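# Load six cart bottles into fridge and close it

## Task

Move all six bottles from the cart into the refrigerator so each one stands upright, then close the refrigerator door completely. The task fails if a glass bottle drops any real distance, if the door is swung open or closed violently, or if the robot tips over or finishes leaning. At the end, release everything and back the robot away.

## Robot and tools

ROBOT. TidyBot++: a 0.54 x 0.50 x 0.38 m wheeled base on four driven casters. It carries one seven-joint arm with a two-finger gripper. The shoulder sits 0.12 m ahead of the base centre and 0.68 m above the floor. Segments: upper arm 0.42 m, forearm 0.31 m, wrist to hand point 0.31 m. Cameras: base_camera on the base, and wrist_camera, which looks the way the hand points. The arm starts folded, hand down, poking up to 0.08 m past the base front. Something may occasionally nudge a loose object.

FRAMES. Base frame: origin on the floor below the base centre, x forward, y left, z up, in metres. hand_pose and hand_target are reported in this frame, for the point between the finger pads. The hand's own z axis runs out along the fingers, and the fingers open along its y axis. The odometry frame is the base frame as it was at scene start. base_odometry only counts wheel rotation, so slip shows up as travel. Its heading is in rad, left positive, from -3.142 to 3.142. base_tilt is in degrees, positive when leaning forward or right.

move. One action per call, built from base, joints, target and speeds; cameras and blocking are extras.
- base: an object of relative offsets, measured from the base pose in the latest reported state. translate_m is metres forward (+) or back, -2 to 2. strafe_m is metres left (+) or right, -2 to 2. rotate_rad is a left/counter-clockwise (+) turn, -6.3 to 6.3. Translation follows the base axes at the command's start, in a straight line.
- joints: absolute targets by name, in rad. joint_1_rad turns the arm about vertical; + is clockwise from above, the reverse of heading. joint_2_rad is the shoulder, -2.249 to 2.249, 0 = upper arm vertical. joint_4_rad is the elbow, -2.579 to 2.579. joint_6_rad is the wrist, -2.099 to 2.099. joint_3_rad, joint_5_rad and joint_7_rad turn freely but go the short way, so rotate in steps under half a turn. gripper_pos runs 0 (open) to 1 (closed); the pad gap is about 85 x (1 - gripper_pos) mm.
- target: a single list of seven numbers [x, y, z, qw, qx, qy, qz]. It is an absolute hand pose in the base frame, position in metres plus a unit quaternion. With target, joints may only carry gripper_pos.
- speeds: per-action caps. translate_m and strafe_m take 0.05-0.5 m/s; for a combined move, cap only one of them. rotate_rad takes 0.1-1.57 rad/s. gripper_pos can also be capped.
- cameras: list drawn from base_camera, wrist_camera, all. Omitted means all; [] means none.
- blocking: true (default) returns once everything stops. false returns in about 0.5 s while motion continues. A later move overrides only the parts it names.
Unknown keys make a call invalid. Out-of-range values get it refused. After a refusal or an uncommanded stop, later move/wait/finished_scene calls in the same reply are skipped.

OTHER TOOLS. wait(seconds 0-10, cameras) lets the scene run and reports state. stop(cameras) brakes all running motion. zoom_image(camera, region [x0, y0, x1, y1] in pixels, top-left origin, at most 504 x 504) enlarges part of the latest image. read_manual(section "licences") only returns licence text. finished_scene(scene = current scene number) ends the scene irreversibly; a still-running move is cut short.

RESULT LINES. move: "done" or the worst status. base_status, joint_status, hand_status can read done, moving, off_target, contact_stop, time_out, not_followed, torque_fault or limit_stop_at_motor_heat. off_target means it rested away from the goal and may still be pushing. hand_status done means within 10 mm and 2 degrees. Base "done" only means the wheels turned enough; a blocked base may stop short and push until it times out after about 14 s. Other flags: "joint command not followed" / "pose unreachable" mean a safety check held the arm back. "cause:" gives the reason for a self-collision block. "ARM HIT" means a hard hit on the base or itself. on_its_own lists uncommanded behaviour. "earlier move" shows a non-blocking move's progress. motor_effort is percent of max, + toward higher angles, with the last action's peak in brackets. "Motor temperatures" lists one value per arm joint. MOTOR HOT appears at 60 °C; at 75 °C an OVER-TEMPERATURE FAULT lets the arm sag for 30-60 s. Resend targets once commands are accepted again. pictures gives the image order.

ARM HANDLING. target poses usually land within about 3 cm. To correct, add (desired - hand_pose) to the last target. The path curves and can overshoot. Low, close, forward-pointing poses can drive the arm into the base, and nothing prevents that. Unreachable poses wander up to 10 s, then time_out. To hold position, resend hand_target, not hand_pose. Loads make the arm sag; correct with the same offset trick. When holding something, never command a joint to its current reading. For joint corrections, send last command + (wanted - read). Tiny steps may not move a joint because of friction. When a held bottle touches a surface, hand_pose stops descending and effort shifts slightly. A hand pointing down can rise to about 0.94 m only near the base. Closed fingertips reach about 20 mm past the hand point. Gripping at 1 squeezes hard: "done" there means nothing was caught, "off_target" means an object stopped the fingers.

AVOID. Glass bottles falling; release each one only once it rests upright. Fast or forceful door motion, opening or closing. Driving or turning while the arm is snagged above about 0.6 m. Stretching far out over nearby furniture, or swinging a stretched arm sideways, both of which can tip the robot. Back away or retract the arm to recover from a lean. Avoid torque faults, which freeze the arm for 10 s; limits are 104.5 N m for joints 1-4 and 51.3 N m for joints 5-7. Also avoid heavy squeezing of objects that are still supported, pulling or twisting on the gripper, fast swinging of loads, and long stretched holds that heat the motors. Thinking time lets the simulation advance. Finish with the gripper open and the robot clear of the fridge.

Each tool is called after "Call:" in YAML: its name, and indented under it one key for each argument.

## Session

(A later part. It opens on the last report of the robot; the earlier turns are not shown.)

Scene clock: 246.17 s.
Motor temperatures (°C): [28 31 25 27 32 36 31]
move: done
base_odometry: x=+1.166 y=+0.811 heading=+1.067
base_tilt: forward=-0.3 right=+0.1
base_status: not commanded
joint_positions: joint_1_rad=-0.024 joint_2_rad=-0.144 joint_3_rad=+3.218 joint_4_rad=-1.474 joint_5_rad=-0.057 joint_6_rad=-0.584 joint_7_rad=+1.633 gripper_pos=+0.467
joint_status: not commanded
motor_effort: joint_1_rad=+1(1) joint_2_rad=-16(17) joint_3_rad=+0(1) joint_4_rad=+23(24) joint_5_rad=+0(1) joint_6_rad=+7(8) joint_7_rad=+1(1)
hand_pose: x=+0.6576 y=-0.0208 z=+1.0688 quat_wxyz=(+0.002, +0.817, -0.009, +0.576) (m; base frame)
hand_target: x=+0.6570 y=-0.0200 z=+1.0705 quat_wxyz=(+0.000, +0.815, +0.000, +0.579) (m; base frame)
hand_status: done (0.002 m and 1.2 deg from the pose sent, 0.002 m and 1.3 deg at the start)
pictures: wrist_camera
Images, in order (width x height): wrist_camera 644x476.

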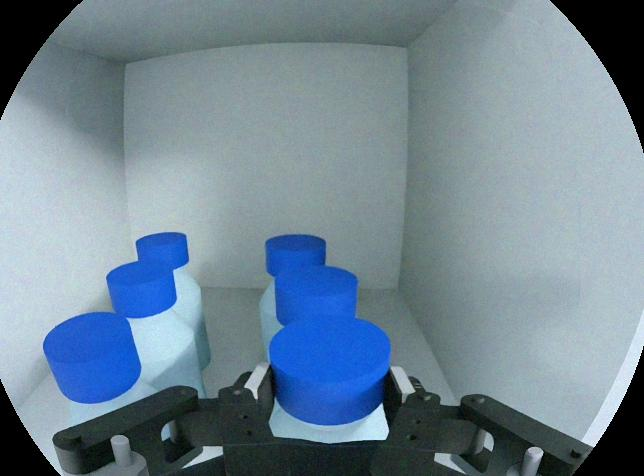

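Call:
move:
  joints: {"gripper_pos":0.43}
  cameras: []

Call:
move:
  joints: {"gripper_pos":0.26}
  cameras: ["wrist_camera"]

Scene clock: 247.27 s.
Motor temperatures (°C): [28 31 25 27 32 36 31]
move: done
base_odometry: x=+1.166 y=+0.811 heading=+1.067
base_tilt: forward=-0.3 right=+0.1
base_status: not commanded
joint_positions: joint_1_rad=-0.024 joint_2_rad=-0.144 joint_3_rad=+3.218 joint_4_rad=-1.474 joint_5_rad=-0.057 joint_6_rad=-0.584 joint_7_rad=+1.633 gripper_pos=+0.429
joint_status: all done
motor_effort: joint_1_rad=+0(1) joint_2_rad=-16(17) joint_3_rad=+0(1) joint_4_rad=+23(25) joint_5_rad=+0(1) joint_6_rad=+8(8) joint_7_rad=+0(1)
hand_pose: x=+0.6576 y=-0.0208 z=+1.0685 quat_wxyz=(+0.002, +0.817, -0.009, +0.576) (m; base frame)
hand_target: x=+0.6570 y=-0.0200 z=+1.0705 quat_wxyz=(+0.000, +0.815, +0.000, +0.579) (m; base frame)
hand_status: not commanded
pictures: none
No camera images: "cameras" was empty.

Scene clock: 247.87 s.
Motor temperatures (°C): [28 31 25 27 32 36 31]
move: done
base_odometry: x=+1.166 y=+0.811 heading=+1.067
base_tilt: forward=-0.3 right=+0.1
base_status: not commanded
joint_positions: joint_1_rad=-0.024 joint_2_rad=-0.145 joint_3_rad=+3.220 joint_4_rad=-1.474 joint_5_rad=-0.057 joint_6_rad=-0.584 joint_7_rad=+1.635 gripper_pos=+0.260
joint_status: all done
motor_effort: joint_1_rad=+1(1) joint_2_rad=-15(17) joint_3_rad=+0(1) joint_4_rad=+23(24) joint_5_rad=-1(1) joint_6_rad=+8(8) joint_7_rad=+0(1)
hand_pose: x=+0.6574 y=-0.0217 z=+1.0687 quat_wxyz=(+0.002, +0.817, -0.009, +0.576) (m; base frame)
hand_target: x=+0.6570 y=-0.0200 z=+1.0705 quat_wxyz=(+0.000, +0.815, +0.000, +0.579) (m; base frame)
hand_status: not commanded
pictures: wrist_camera
Images, in order (width x height): wrist_camera 644x476.

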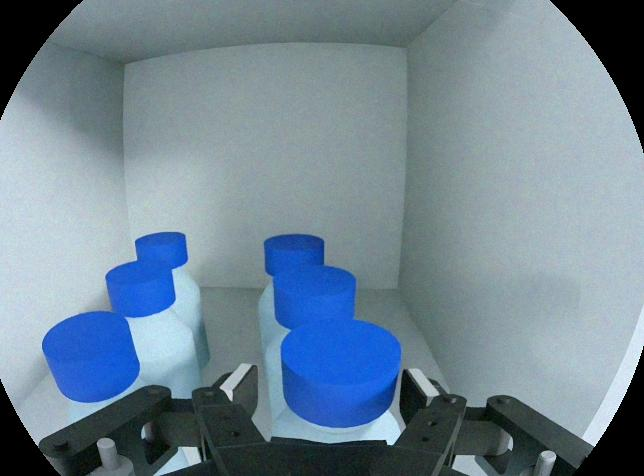

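Call:
move:
  joints: {"gripper_pos":0.18}
  cameras: ["wrist_camera"]

Call:
move:
  base: {"translate_m":-0.13}
  speeds: {"translate_m":0.1}
  cameras: ["wrist_camera"]

Scene clock: 248.70 s.
Motor temperatures (°C): [28 31 25 27 32 36 31]
move: done
base_odometry: x=+1.166 y=+0.811 heading=+1.067
base_tilt: forward=-0.3 right=+0.1
base_status: not commanded
joint_positions: joint_1_rad=-0.024 joint_2_rad=-0.145 joint_3_rad=+3.220 joint_4_rad=-1.474 joint_5_rad=-0.057 joint_6_rad=-0.584 joint_7_rad=+1.635 gripper_pos=+0.180
joint_status: all done
motor_effort: joint_1_rad=+1(1) joint_2_rad=-14(16) joint_3_rad=+1(1) joint_4_rad=+23(23) joint_5_rad=-1(1) joint_6_rad=+7(8) joint_7_rad=+0(1)
hand_pose: x=+0.6574 y=-0.0217 z=+1.0687 quat_wxyz=(+0.002, +0.817, -0.009, +0.576) (m; base frame)
hand_target: x=+0.6570 y=-0.0200 z=+1.0705 quat_wxyz=(+0.000, +0.815, +0.000, +0.579) (m; base frame)
hand_status: not commanded
pictures: wrist_camera
Images, in order (width x height): wrist_camera 644x476.

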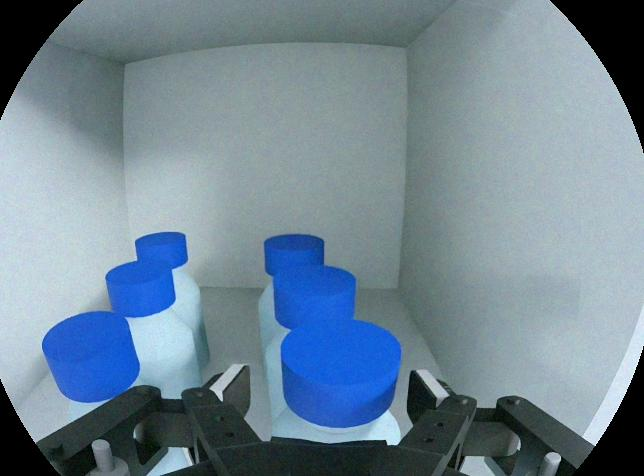

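Scene clock: 250.50 s.
Motor temperatures (°C): [28 31 25 27 32 36 31]
move: done
base_odometry: x=+1.103 y=+0.697 heading=+1.067
base_tilt: forward=-0.3 right=+0.1
base_status: done
joint_positions: joint_1_rad=-0.024 joint_2_rad=-0.154 joint_3_rad=+3.220 joint_4_rad=-1.474 joint_5_rad=-0.057 joint_6_rad=-0.584 joint_7_rad=+1.635 gripper_pos=+0.180
joint_status: not commanded
motor_effort: joint_1_rad=+0(1) joint_2_rad=-15(21) joint_3_rad=+0(1) joint_4_rad=+23(24) joint_5_rad=-1(1) joint_6_rad=+7(8) joint_7_rad=+0(1)
hand_pose: x=+0.6535 y=-0.0219 z=+1.0740 quat_wxyz=(+0.002, +0.814, -0.009, +0.580) (m; base frame)
hand_target: x=+0.6570 y=-0.0200 z=+1.0705 quat_wxyz=(+0.000, +0.815, +0.000, +0.579) (m; base frame)
hand_status: not commanded
pictures: wrist_camera
Images, in order (width x height): wrist_camera 644x476.

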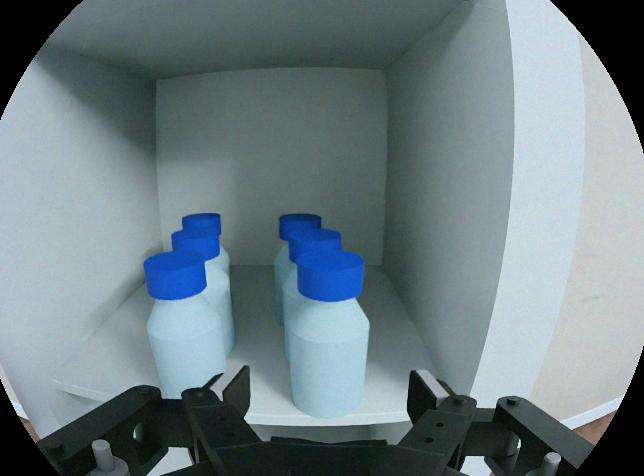

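Call:
move:
  base: {"translate_m":-0.53}
  speeds: {"translate_m":0.4}
  cameras: ["wrist_camera"]

Call:
move:
  joints: {"joint_1_rad":-1.3,"joint_2_rad":-0.013,"joint_3_rad":3.141,"joint_4_rad":-1.83,"joint_5_rad":-0.036,"joint_6_rad":-0.06,"joint_7_rad":1.54,"gripper_pos":1.0}

Scene clock: 255.97 s.
Motor temperatures (°C): [28 31 25 27 32 36 31]
move: done
base_odometry: x=+0.846 y=+0.233 heading=+1.067
base_tilt: forward=-0.3 right=+0.1
base_status: done
joint_positions: joint_1_rad=-0.025 joint_2_rad=-0.156 joint_3_rad=+3.220 joint_4_rad=-1.474 joint_5_rad=-0.057 joint_6_rad=-0.584 joint_7_rad=+1.635 gripper_pos=+0.180
joint_status: not commanded
motor_effort: joint_1_rad=+0(2) joint_2_rad=-15(18) joint_3_rad=+0(1) joint_4_rad=+23(24) joint_5_rad=-1(1) joint_6_rad=+7(8) joint_7_rad=+0(1)
hand_pose: x=+0.6528 y=-0.0219 z=+1.0750 quat_wxyz=(+0.002, +0.814, -0.009, +0.581) (m; base frame)
hand_target: x=+0.6570 y=-0.0200 z=+1.0705 quat_wxyz=(+0.000, +0.815, +0.000, +0.579) (m; base frame)
hand_status: not commanded
pictures: wrist_camera
Images, in order (width x height): wrist_camera 644x476.

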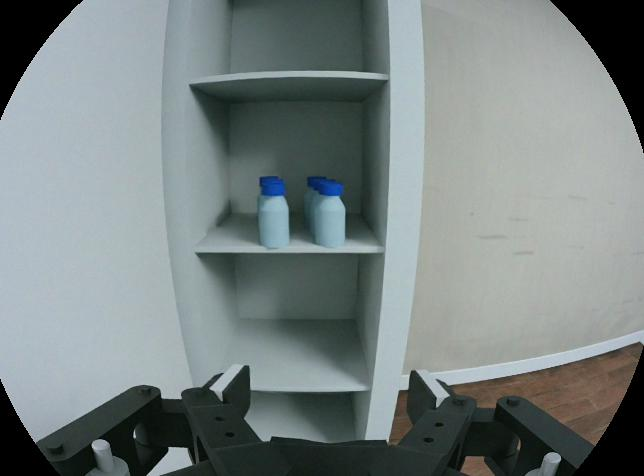

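Scene clock: 258.50 s.
Motor temperatures (°C): [28 31 25 27 32 36 31]
move: done
base_odometry: x=+0.846 y=+0.233 heading=+1.067
base_tilt: forward=-0.3 right=+0.1
base_status: not commanded
joint_positions: joint_1_rad=-1.288 joint_2_rad=-0.032 joint_3_rad=+3.159 joint_4_rad=-1.818 joint_5_rad=-0.057 joint_6_rad=-0.099 joint_7_rad=+1.589 gripper_pos=+0.999
joint_status: all done
motor_effort: joint_1_rad=+1(3) joint_2_rad=-19(21) joint_3_rad=+1(2) joint_4_rad=+23(25) joint_5_rad=+0(2) joint_6_rad=+7(9) joint_7_rad=+0(2)
hand_pose: x=+0.2907 y=+0.5643 z=+0.9391 quat_wxyz=(-0.360, +0.659, +0.469, +0.465) (m; base frame)
hand_target: x=+0.2762 y=+0.5751 z=+0.9321 quat_wxyz=(-0.374, +0.658, +0.467, +0.458) (m; base frame)
hand_status: not commanded
pictures: base_camera, wrist_camera
Images, in order (width x height): base_camera 644x364, wrist_camera 644x476.

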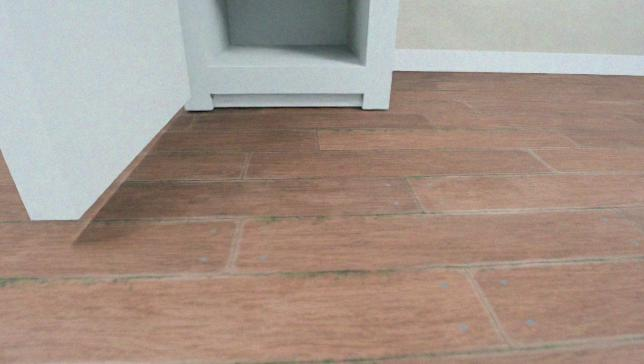

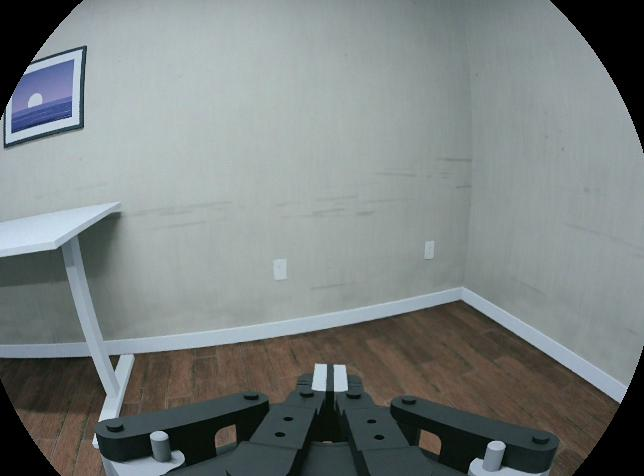

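Call:
move:
  base: {"strafe_m":0.86}
  speeds: {"strafe_m":0.4}
  joints: {"joint_1_rad":-2.95}

Scene clock: 264.17 s.
Motor temperatures (°C): [28 31 25 27 32 36 31]
move: done
base_odometry: x=+0.093 y=+0.648 heading=+1.067
base_tilt: forward=-0.3 right=+0.1
base_status: done
joint_positions: joint_1_rad=-2.936 joint_2_rad=-0.025 joint_3_rad=+3.153 joint_4_rad=-1.821 joint_5_rad=-0.057 joint_6_rad=-0.094 joint_7_rad=+1.588 gripper_pos=+0.999
joint_status: all done
motor_effort: joint_1_rad=+1(3) joint_2_rad=-19(21) joint_3_rad=+0(2) joint_4_rad=+23(24) joint_5_rad=+0(2) joint_6_rad=+7(8) joint_7_rad=+0(1)
hand_pose: x=-0.4595 y=+0.1241 z=+0.9347 quat_wxyz=(-0.584, +0.102, +0.804, +0.049) (m; base frame)
hand_target: x=-0.4668 y=+0.1112 z=+0.9321 quat_wxyz=(-0.590, +0.103, +0.800, +0.036) (m; base frame)
hand_status: not commanded
pictures: base_camera, wrist_camera
Images, in order (width x height): base_camera 644x364, wrist_camera 644x476.

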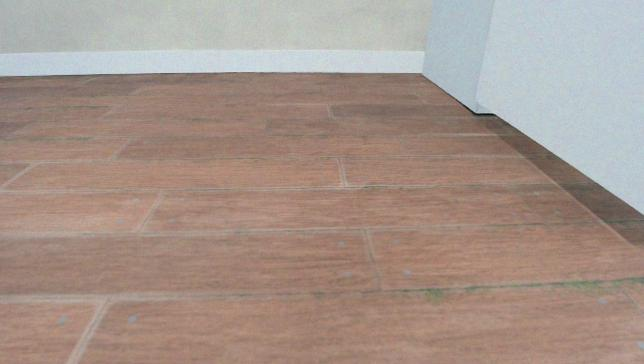

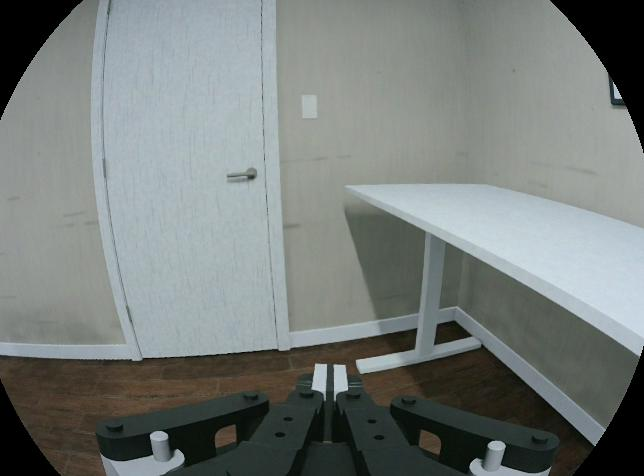

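Call:
move:
  base: {"translate_m":0.72,"strafe_m":0.24}
  speeds: {"translate_m":0.35}
  joints: {"joint_1_rad":-4.72}

Scene clock: 267.83 s.
Motor temperatures (°C): [28 31 25 27 32 36 31]
move: done
base_odometry: x=+0.230 y=+1.395 heading=+1.067
base_tilt: forward=-0.3 right=+0.1
base_status: done
joint_positions: joint_1_rad=-4.713 joint_2_rad=-0.021 joint_3_rad=+3.148 joint_4_rad=-1.821 joint_5_rad=-0.057 joint_6_rad=-0.093 joint_7_rad=+1.588 gripper_pos=+0.999
joint_status: all done
motor_effort: joint_1_rad=+0(3) joint_2_rad=-19(22) joint_3_rad=+0(3) joint_4_rad=+23(23) joint_5_rad=+0(1) joint_6_rad=+8(8) joint_7_rad=+0(1)
hand_pose: x=+0.1185 y=-0.5926 z=+0.9328 quat_wxyz=(-0.405, -0.562, +0.585, -0.422) (m; base frame)
hand_target: x=+0.1259 y=-0.5962 z=+0.9321 quat_wxyz=(-0.401, -0.554, +0.586, -0.434) (m; base frame)
hand_status: not commanded
pictures: base_camera, wrist_camera
Images, in order (width x height): base_camera 644x364, wrist_camera 644x476.

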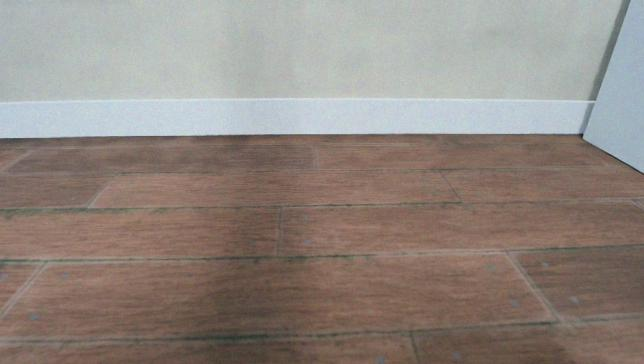

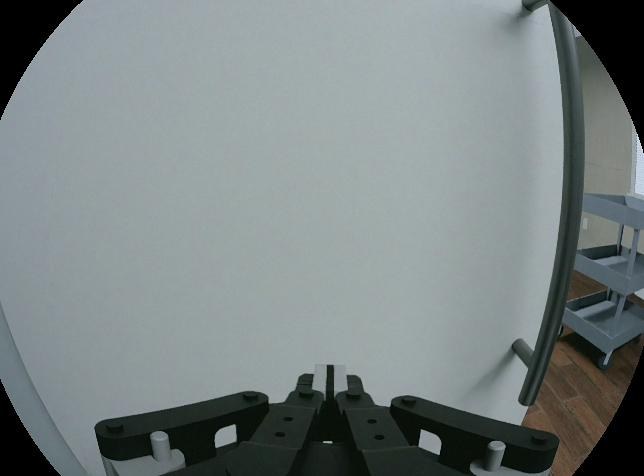

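Call:
move:
  base: {"strafe_m":-0.28}
  speeds: {"strafe_m":0.1}
  cameras: ["wrist_camera"]

Scene clock: 271.70 s.
Motor temperatures (°C): [28 31 25 27 32 36 31]
move: done
base_odometry: x=+0.476 y=+1.260 heading=+1.068
base_tilt: forward=-0.3 right=+0.1
base_status: done
joint_positions: joint_1_rad=-4.713 joint_2_rad=-0.021 joint_3_rad=+3.148 joint_4_rad=-1.835 joint_5_rad=-0.057 joint_6_rad=-0.085 joint_7_rad=+1.588 gripper_pos=+0.999
joint_status: not commanded
motor_effort: joint_1_rad=+0(1) joint_2_rad=-20(22) joint_3_rad=+0(1) joint_4_rad=+23(28) joint_5_rad=+0(1) joint_6_rad=+7(11) joint_7_rad=+0(1)
hand_pose: x=+0.1184 y=-0.5913 z=+0.9265 quat_wxyz=(-0.403, -0.563, +0.587, -0.420) (m; base frame)
hand_target: x=+0.1259 y=-0.5962 z=+0.9321 quat_wxyz=(-0.401, -0.554, +0.586, -0.434) (m; base frame)
hand_status: not commanded
pictures: wrist_camera
Images, in order (width x height): wrist_camera 644x476.

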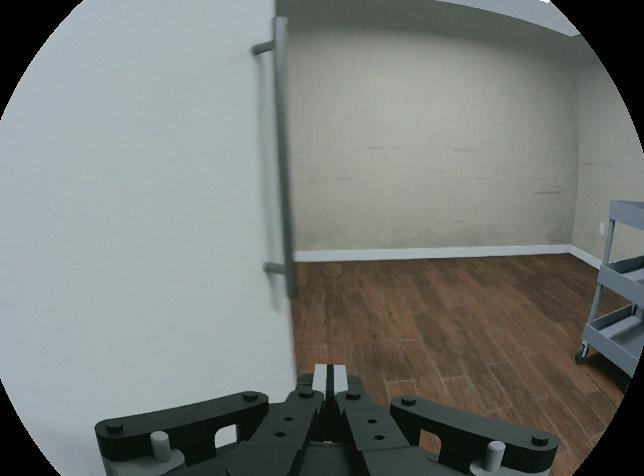

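Call:
wait:
  seconds: 1
  cameras: ["wrist_camera"]

Scene clock: 273.07 s.
Motor temperatures (°C): [28 31 25 27 32 36 31]
base_odometry: x=+0.476 y=+1.260 heading=+1.068
base_tilt: forward=-0.3 right=+0.1
base_status: done
joint_positions: joint_1_rad=-4.713 joint_2_rad=-0.021 joint_3_rad=+3.148 joint_4_rad=-1.835 joint_5_rad=-0.057 joint_6_rad=-0.085 joint_7_rad=+1.588 gripper_pos=+0.999
joint_status: not commanded
motor_effort: joint_1_rad=+1(1) joint_2_rad=-19(22) joint_3_rad=+0(1) joint_4_rad=+23(28) joint_5_rad=+0(1) joint_6_rad=+7(11) joint_7_rad=+0(1)
hand_pose: x=+0.1184 y=-0.5913 z=+0.9265 quat_wxyz=(-0.403, -0.563, +0.587, -0.420) (m; base frame)
hand_target: x=+0.1259 y=-0.5962 z=+0.9321 quat_wxyz=(-0.401, -0.554, +0.586, -0.434) (m; base frame)
hand_status: not commanded
wait: 1.00 s; at rest from the start
pictures: wrist_camera
Images, in order (width x height): wrist_camera 644x476.

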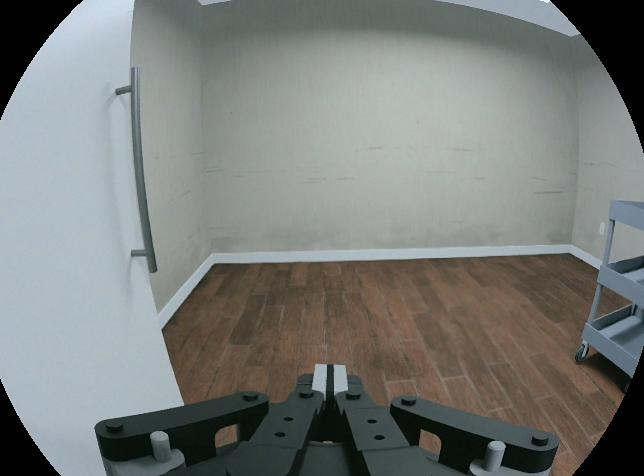

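Call:
move:
  base: {"translate_m":-0.42,"strafe_m":-0.25}
  speeds: {"translate_m":0.4}
  cameras: ["wrist_camera"]

Scene clock: 276.23 s.
Motor temperatures (°C): [28 31 25 27 32 36 31]
move: done
base_odometry: x=+0.492 y=+0.771 heading=+1.068
base_tilt: forward=-0.3 right=+0.1
base_status: done
joint_positions: joint_1_rad=-4.715 joint_2_rad=-0.021 joint_3_rad=+3.148 joint_4_rad=-1.835 joint_5_rad=-0.057 joint_6_rad=-0.085 joint_7_rad=+1.588 gripper_pos=+0.999
joint_status: not commanded
motor_effort: joint_1_rad=+1(3) joint_2_rad=-20(21) joint_3_rad=+1(2) joint_4_rad=+23(23) joint_5_rad=+0(1) joint_6_rad=+8(8) joint_7_rad=-1(1)
hand_pose: x=+0.1191 y=-0.5912 z=+0.9266 quat_wxyz=(-0.403, -0.563, +0.587, -0.420) (m; base frame)
hand_target: x=+0.1259 y=-0.5962 z=+0.9321 quat_wxyz=(-0.401, -0.554, +0.586, -0.434) (m; base frame)
hand_status: not commanded
pictures: wrist_camera
Images, in order (width x height): wrist_camera 644x476.

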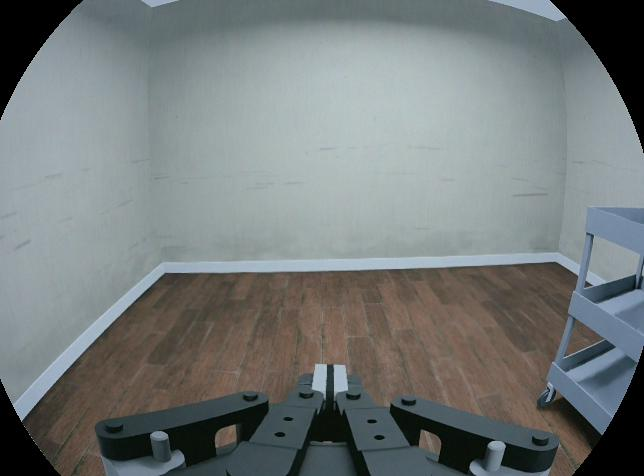

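Call:
move:
  base: {"translate_m":-0.12,"strafe_m":-0.66}
  speeds: {"strafe_m":0.4}
  joints: {"joint_1_rad":-6.28}

Scene clock: 279.57 s.
Motor temperatures (°C): [28 31 25 27 32 36 31]
move: done
base_odometry: x=+1.013 y=+0.348 heading=+1.068
base_tilt: forward=-0.3 right=+0.1
base_status: done
joint_positions: joint_1_rad=-6.268 joint_2_rad=-0.022 joint_3_rad=+3.147 joint_4_rad=-1.835 joint_5_rad=-0.057 joint_6_rad=-0.085 joint_7_rad=+1.588 gripper_pos=+0.999
joint_status: all done
motor_effort: joint_1_rad=+0(4) joint_2_rad=-20(21) joint_3_rad=+0(3) joint_4_rad=+23(24) joint_5_rad=+0(1) joint_6_rad=+7(8) joint_7_rad=+0(1)
hand_pose: x=+0.7097 y=-0.0093 z=+0.9275 quat_wxyz=(+0.008, -0.812, +0.023, -0.583) (m; base frame)
hand_target: x=+0.7152 y=+0.0005 z=+0.9321 quat_wxyz=(+0.020, -0.806, +0.027, -0.591) (m; base frame)
hand_status: not commanded
pictures: base_camera, wrist_camera
Images, in order (width x height): base_camera 644x364, wrist_camera 644x476.

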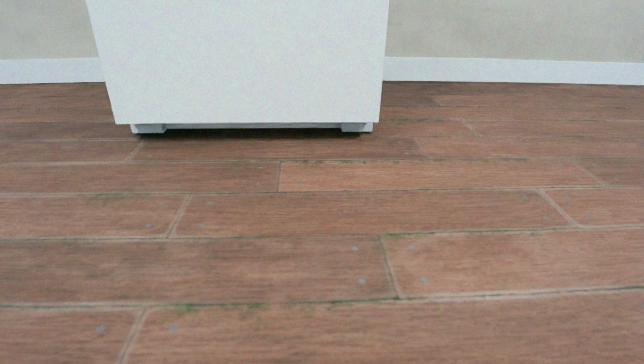

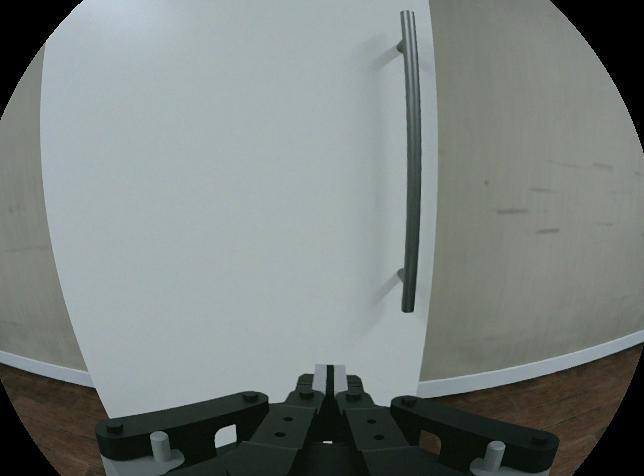

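Call:
move:
  base: {"translate_m":0.2}
  speeds: {"translate_m":0.25}
  cameras: ["wrist_camera"]

Call:
move:
  base: {"translate_m":0.1}
  speeds: {"translate_m":0.06}
  cameras: ["wrist_camera"]

Scene clock: 281.77 s.
Motor temperatures (°C): [28 31 25 27 32 36 31]
move: done
base_odometry: x=+1.110 y=+0.523 heading=+1.067
base_tilt: forward=-0.3 right=+0.1
base_status: done
joint_positions: joint_1_rad=-6.268 joint_2_rad=-0.018 joint_3_rad=+3.147 joint_4_rad=-1.835 joint_5_rad=-0.057 joint_6_rad=-0.085 joint_7_rad=+1.588 gripper_pos=+0.999
joint_status: not commanded
motor_effort: joint_1_rad=+0(1) joint_2_rad=-19(23) joint_3_rad=+0(1) joint_4_rad=+23(24) joint_5_rad=+1(1) joint_6_rad=+8(8) joint_7_rad=+0(1)
hand_pose: x=+0.7107 y=-0.0093 z=+0.9251 quat_wxyz=(+0.008, -0.813, +0.023, -0.581) (m; base frame)
hand_target: x=+0.7152 y=+0.0005 z=+0.9321 quat_wxyz=(+0.020, -0.806, +0.027, -0.591) (m; base frame)
hand_status: not commanded
pictures: wrist_camera
Images, in order (width x height): wrist_camera 644x476.

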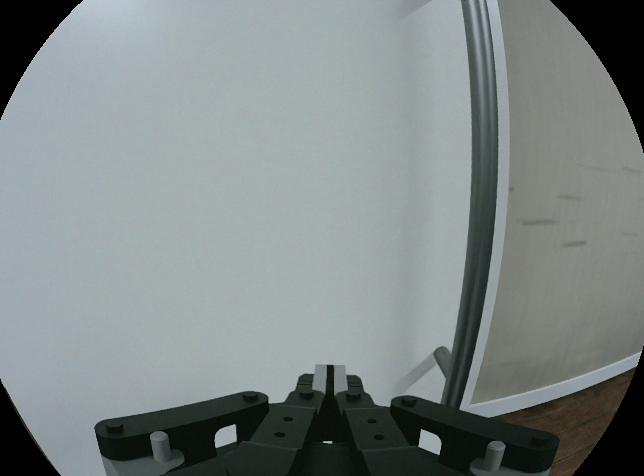

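Scene clock: 283.90 s.
Motor temperatures (°C): [28 31 25 27 32 36 31]
move: done
base_odometry: x=+1.158 y=+0.611 heading=+1.067
base_tilt: forward=-0.3 right=+0.1
base_status: done
joint_positions: joint_1_rad=-6.269 joint_2_rad=-0.019 joint_3_rad=+3.147 joint_4_rad=-1.835 joint_5_rad=-0.057 joint_6_rad=-0.085 joint_7_rad=+1.588 gripper_pos=+0.999
joint_status: not commanded
motor_effort: joint_1_rad=+1(2) joint_2_rad=-20(23) joint_3_rad=+0(2) joint_4_rad=+23(24) joint_5_rad=-1(1) joint_6_rad=+7(8) joint_7_rad=+0(1)
hand_pose: x=+0.7105 y=-0.0091 z=+0.9255 quat_wxyz=(+0.008, -0.813, +0.023, -0.582) (m; base frame)
hand_target: x=+0.7152 y=+0.0005 z=+0.9321 quat_wxyz=(+0.020, -0.806, +0.027, -0.591) (m; base frame)
hand_status: not commanded
pictures: wrist_camera
Images, in order (width x height): wrist_camera 644x476.

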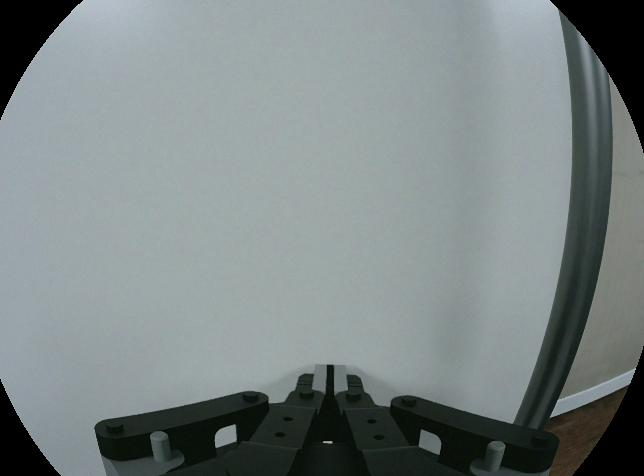

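Call:
move:
  base: {"translate_m":0.05}
  speeds: {"translate_m":0.06}
  cameras: ["wrist_camera"]

Scene clock: 285.57 s.
Motor temperatures (°C): [28 31 25 27 32 36 31]
move: done
base_odometry: x=+1.182 y=+0.654 heading=+1.067
base_tilt: forward=-0.4 right=+0.1
base_status: done
joint_positions: joint_1_rad=-6.268 joint_2_rad=-0.126 joint_3_rad=+3.147 joint_4_rad=-1.919 joint_5_rad=-0.057 joint_6_rad=-0.119 joint_7_rad=+1.588 gripper_pos=+0.999
joint_status: not commanded
motor_effort: joint_1_rad=-4(5) joint_2_rad=+5(21) joint_3_rad=-3(4) joint_4_rad=+39(42) joint_5_rad=-1(2) joint_6_rad=+20(23) joint_7_rad=+0(1)
hand_pose: x=+0.6661 y=-0.0083 z=+0.9258 quat_wxyz=(+0.008, -0.817, +0.023, -0.577) (m; base frame)
hand_target: x=+0.7152 y=+0.0005 z=+0.9321 quat_wxyz=(+0.020, -0.806, +0.027, -0.591) (m; base frame)
hand_status: not commanded
pictures: wrist_camera
Images, in order (width x height): wrist_camera 644x476.

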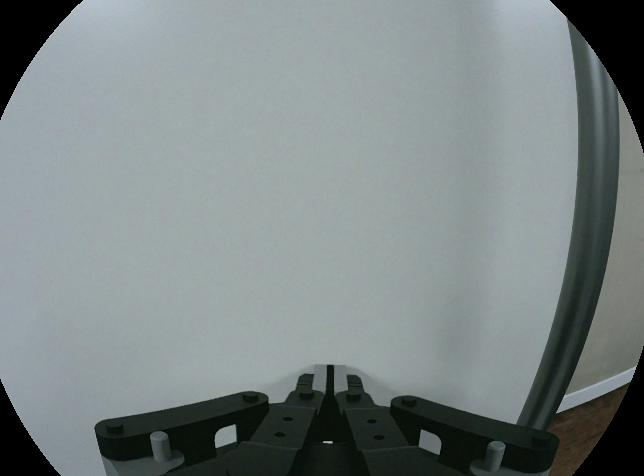

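Pressed shut (hand compressed). Back off.

Call:
move:
  base: {"translate_m":-0.4}
  speeds: {"translate_m":0.3}

Scene clock: 287.97 s.
Motor temperatures (°C): [28 31 25 27 32 36 31]
move: done
base_odometry: x=+0.989 y=+0.304 heading=+1.067
base_tilt: forward=-0.3 right=+0.1
base_status: done
joint_positions: joint_1_rad=-6.274 joint_2_rad=-0.021 joint_3_rad=+3.147 joint_4_rad=-1.837 joint_5_rad=-0.057 joint_6_rad=-0.061 joint_7_rad=+1.588 gripper_pos=+0.999
joint_status: not commanded
motor_effort: joint_1_rad=+1(5) joint_2_rad=-20(26) joint_3_rad=+1(4) joint_4_rad=+23(37) joint_5_rad=+0(1) joint_6_rad=+8(20) joint_7_rad=+0(1)
hand_pose: x=+0.7122 y=-0.0064 z=+0.9325 quat_wxyz=(+0.009, -0.806, +0.021, -0.591) (m; base frame)
hand_target: x=+0.7152 y=+0.0005 z=+0.9321 quat_wxyz=(+0.020, -0.806, +0.027, -0.591) (m; base frame)
hand_status: not commanded
pictures: base_camera, wrist_camera
Images, in order (width x height): base_camera 644x364, wrist_camera 644x476.

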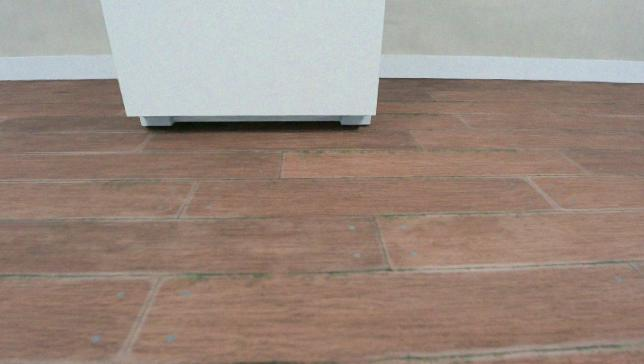

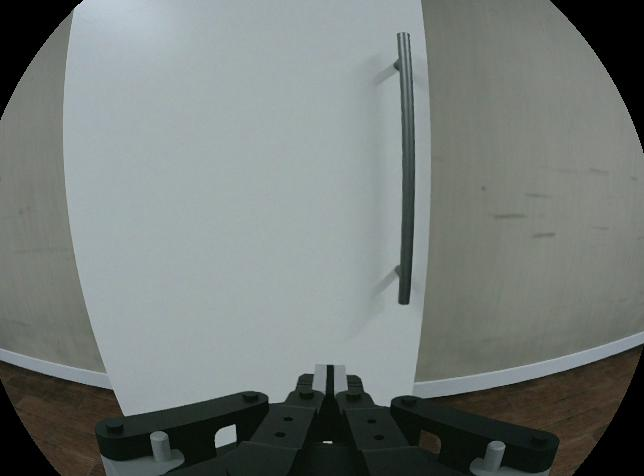

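Call:
finished_scene:
  scene: 2

The scene is finished: the task was done.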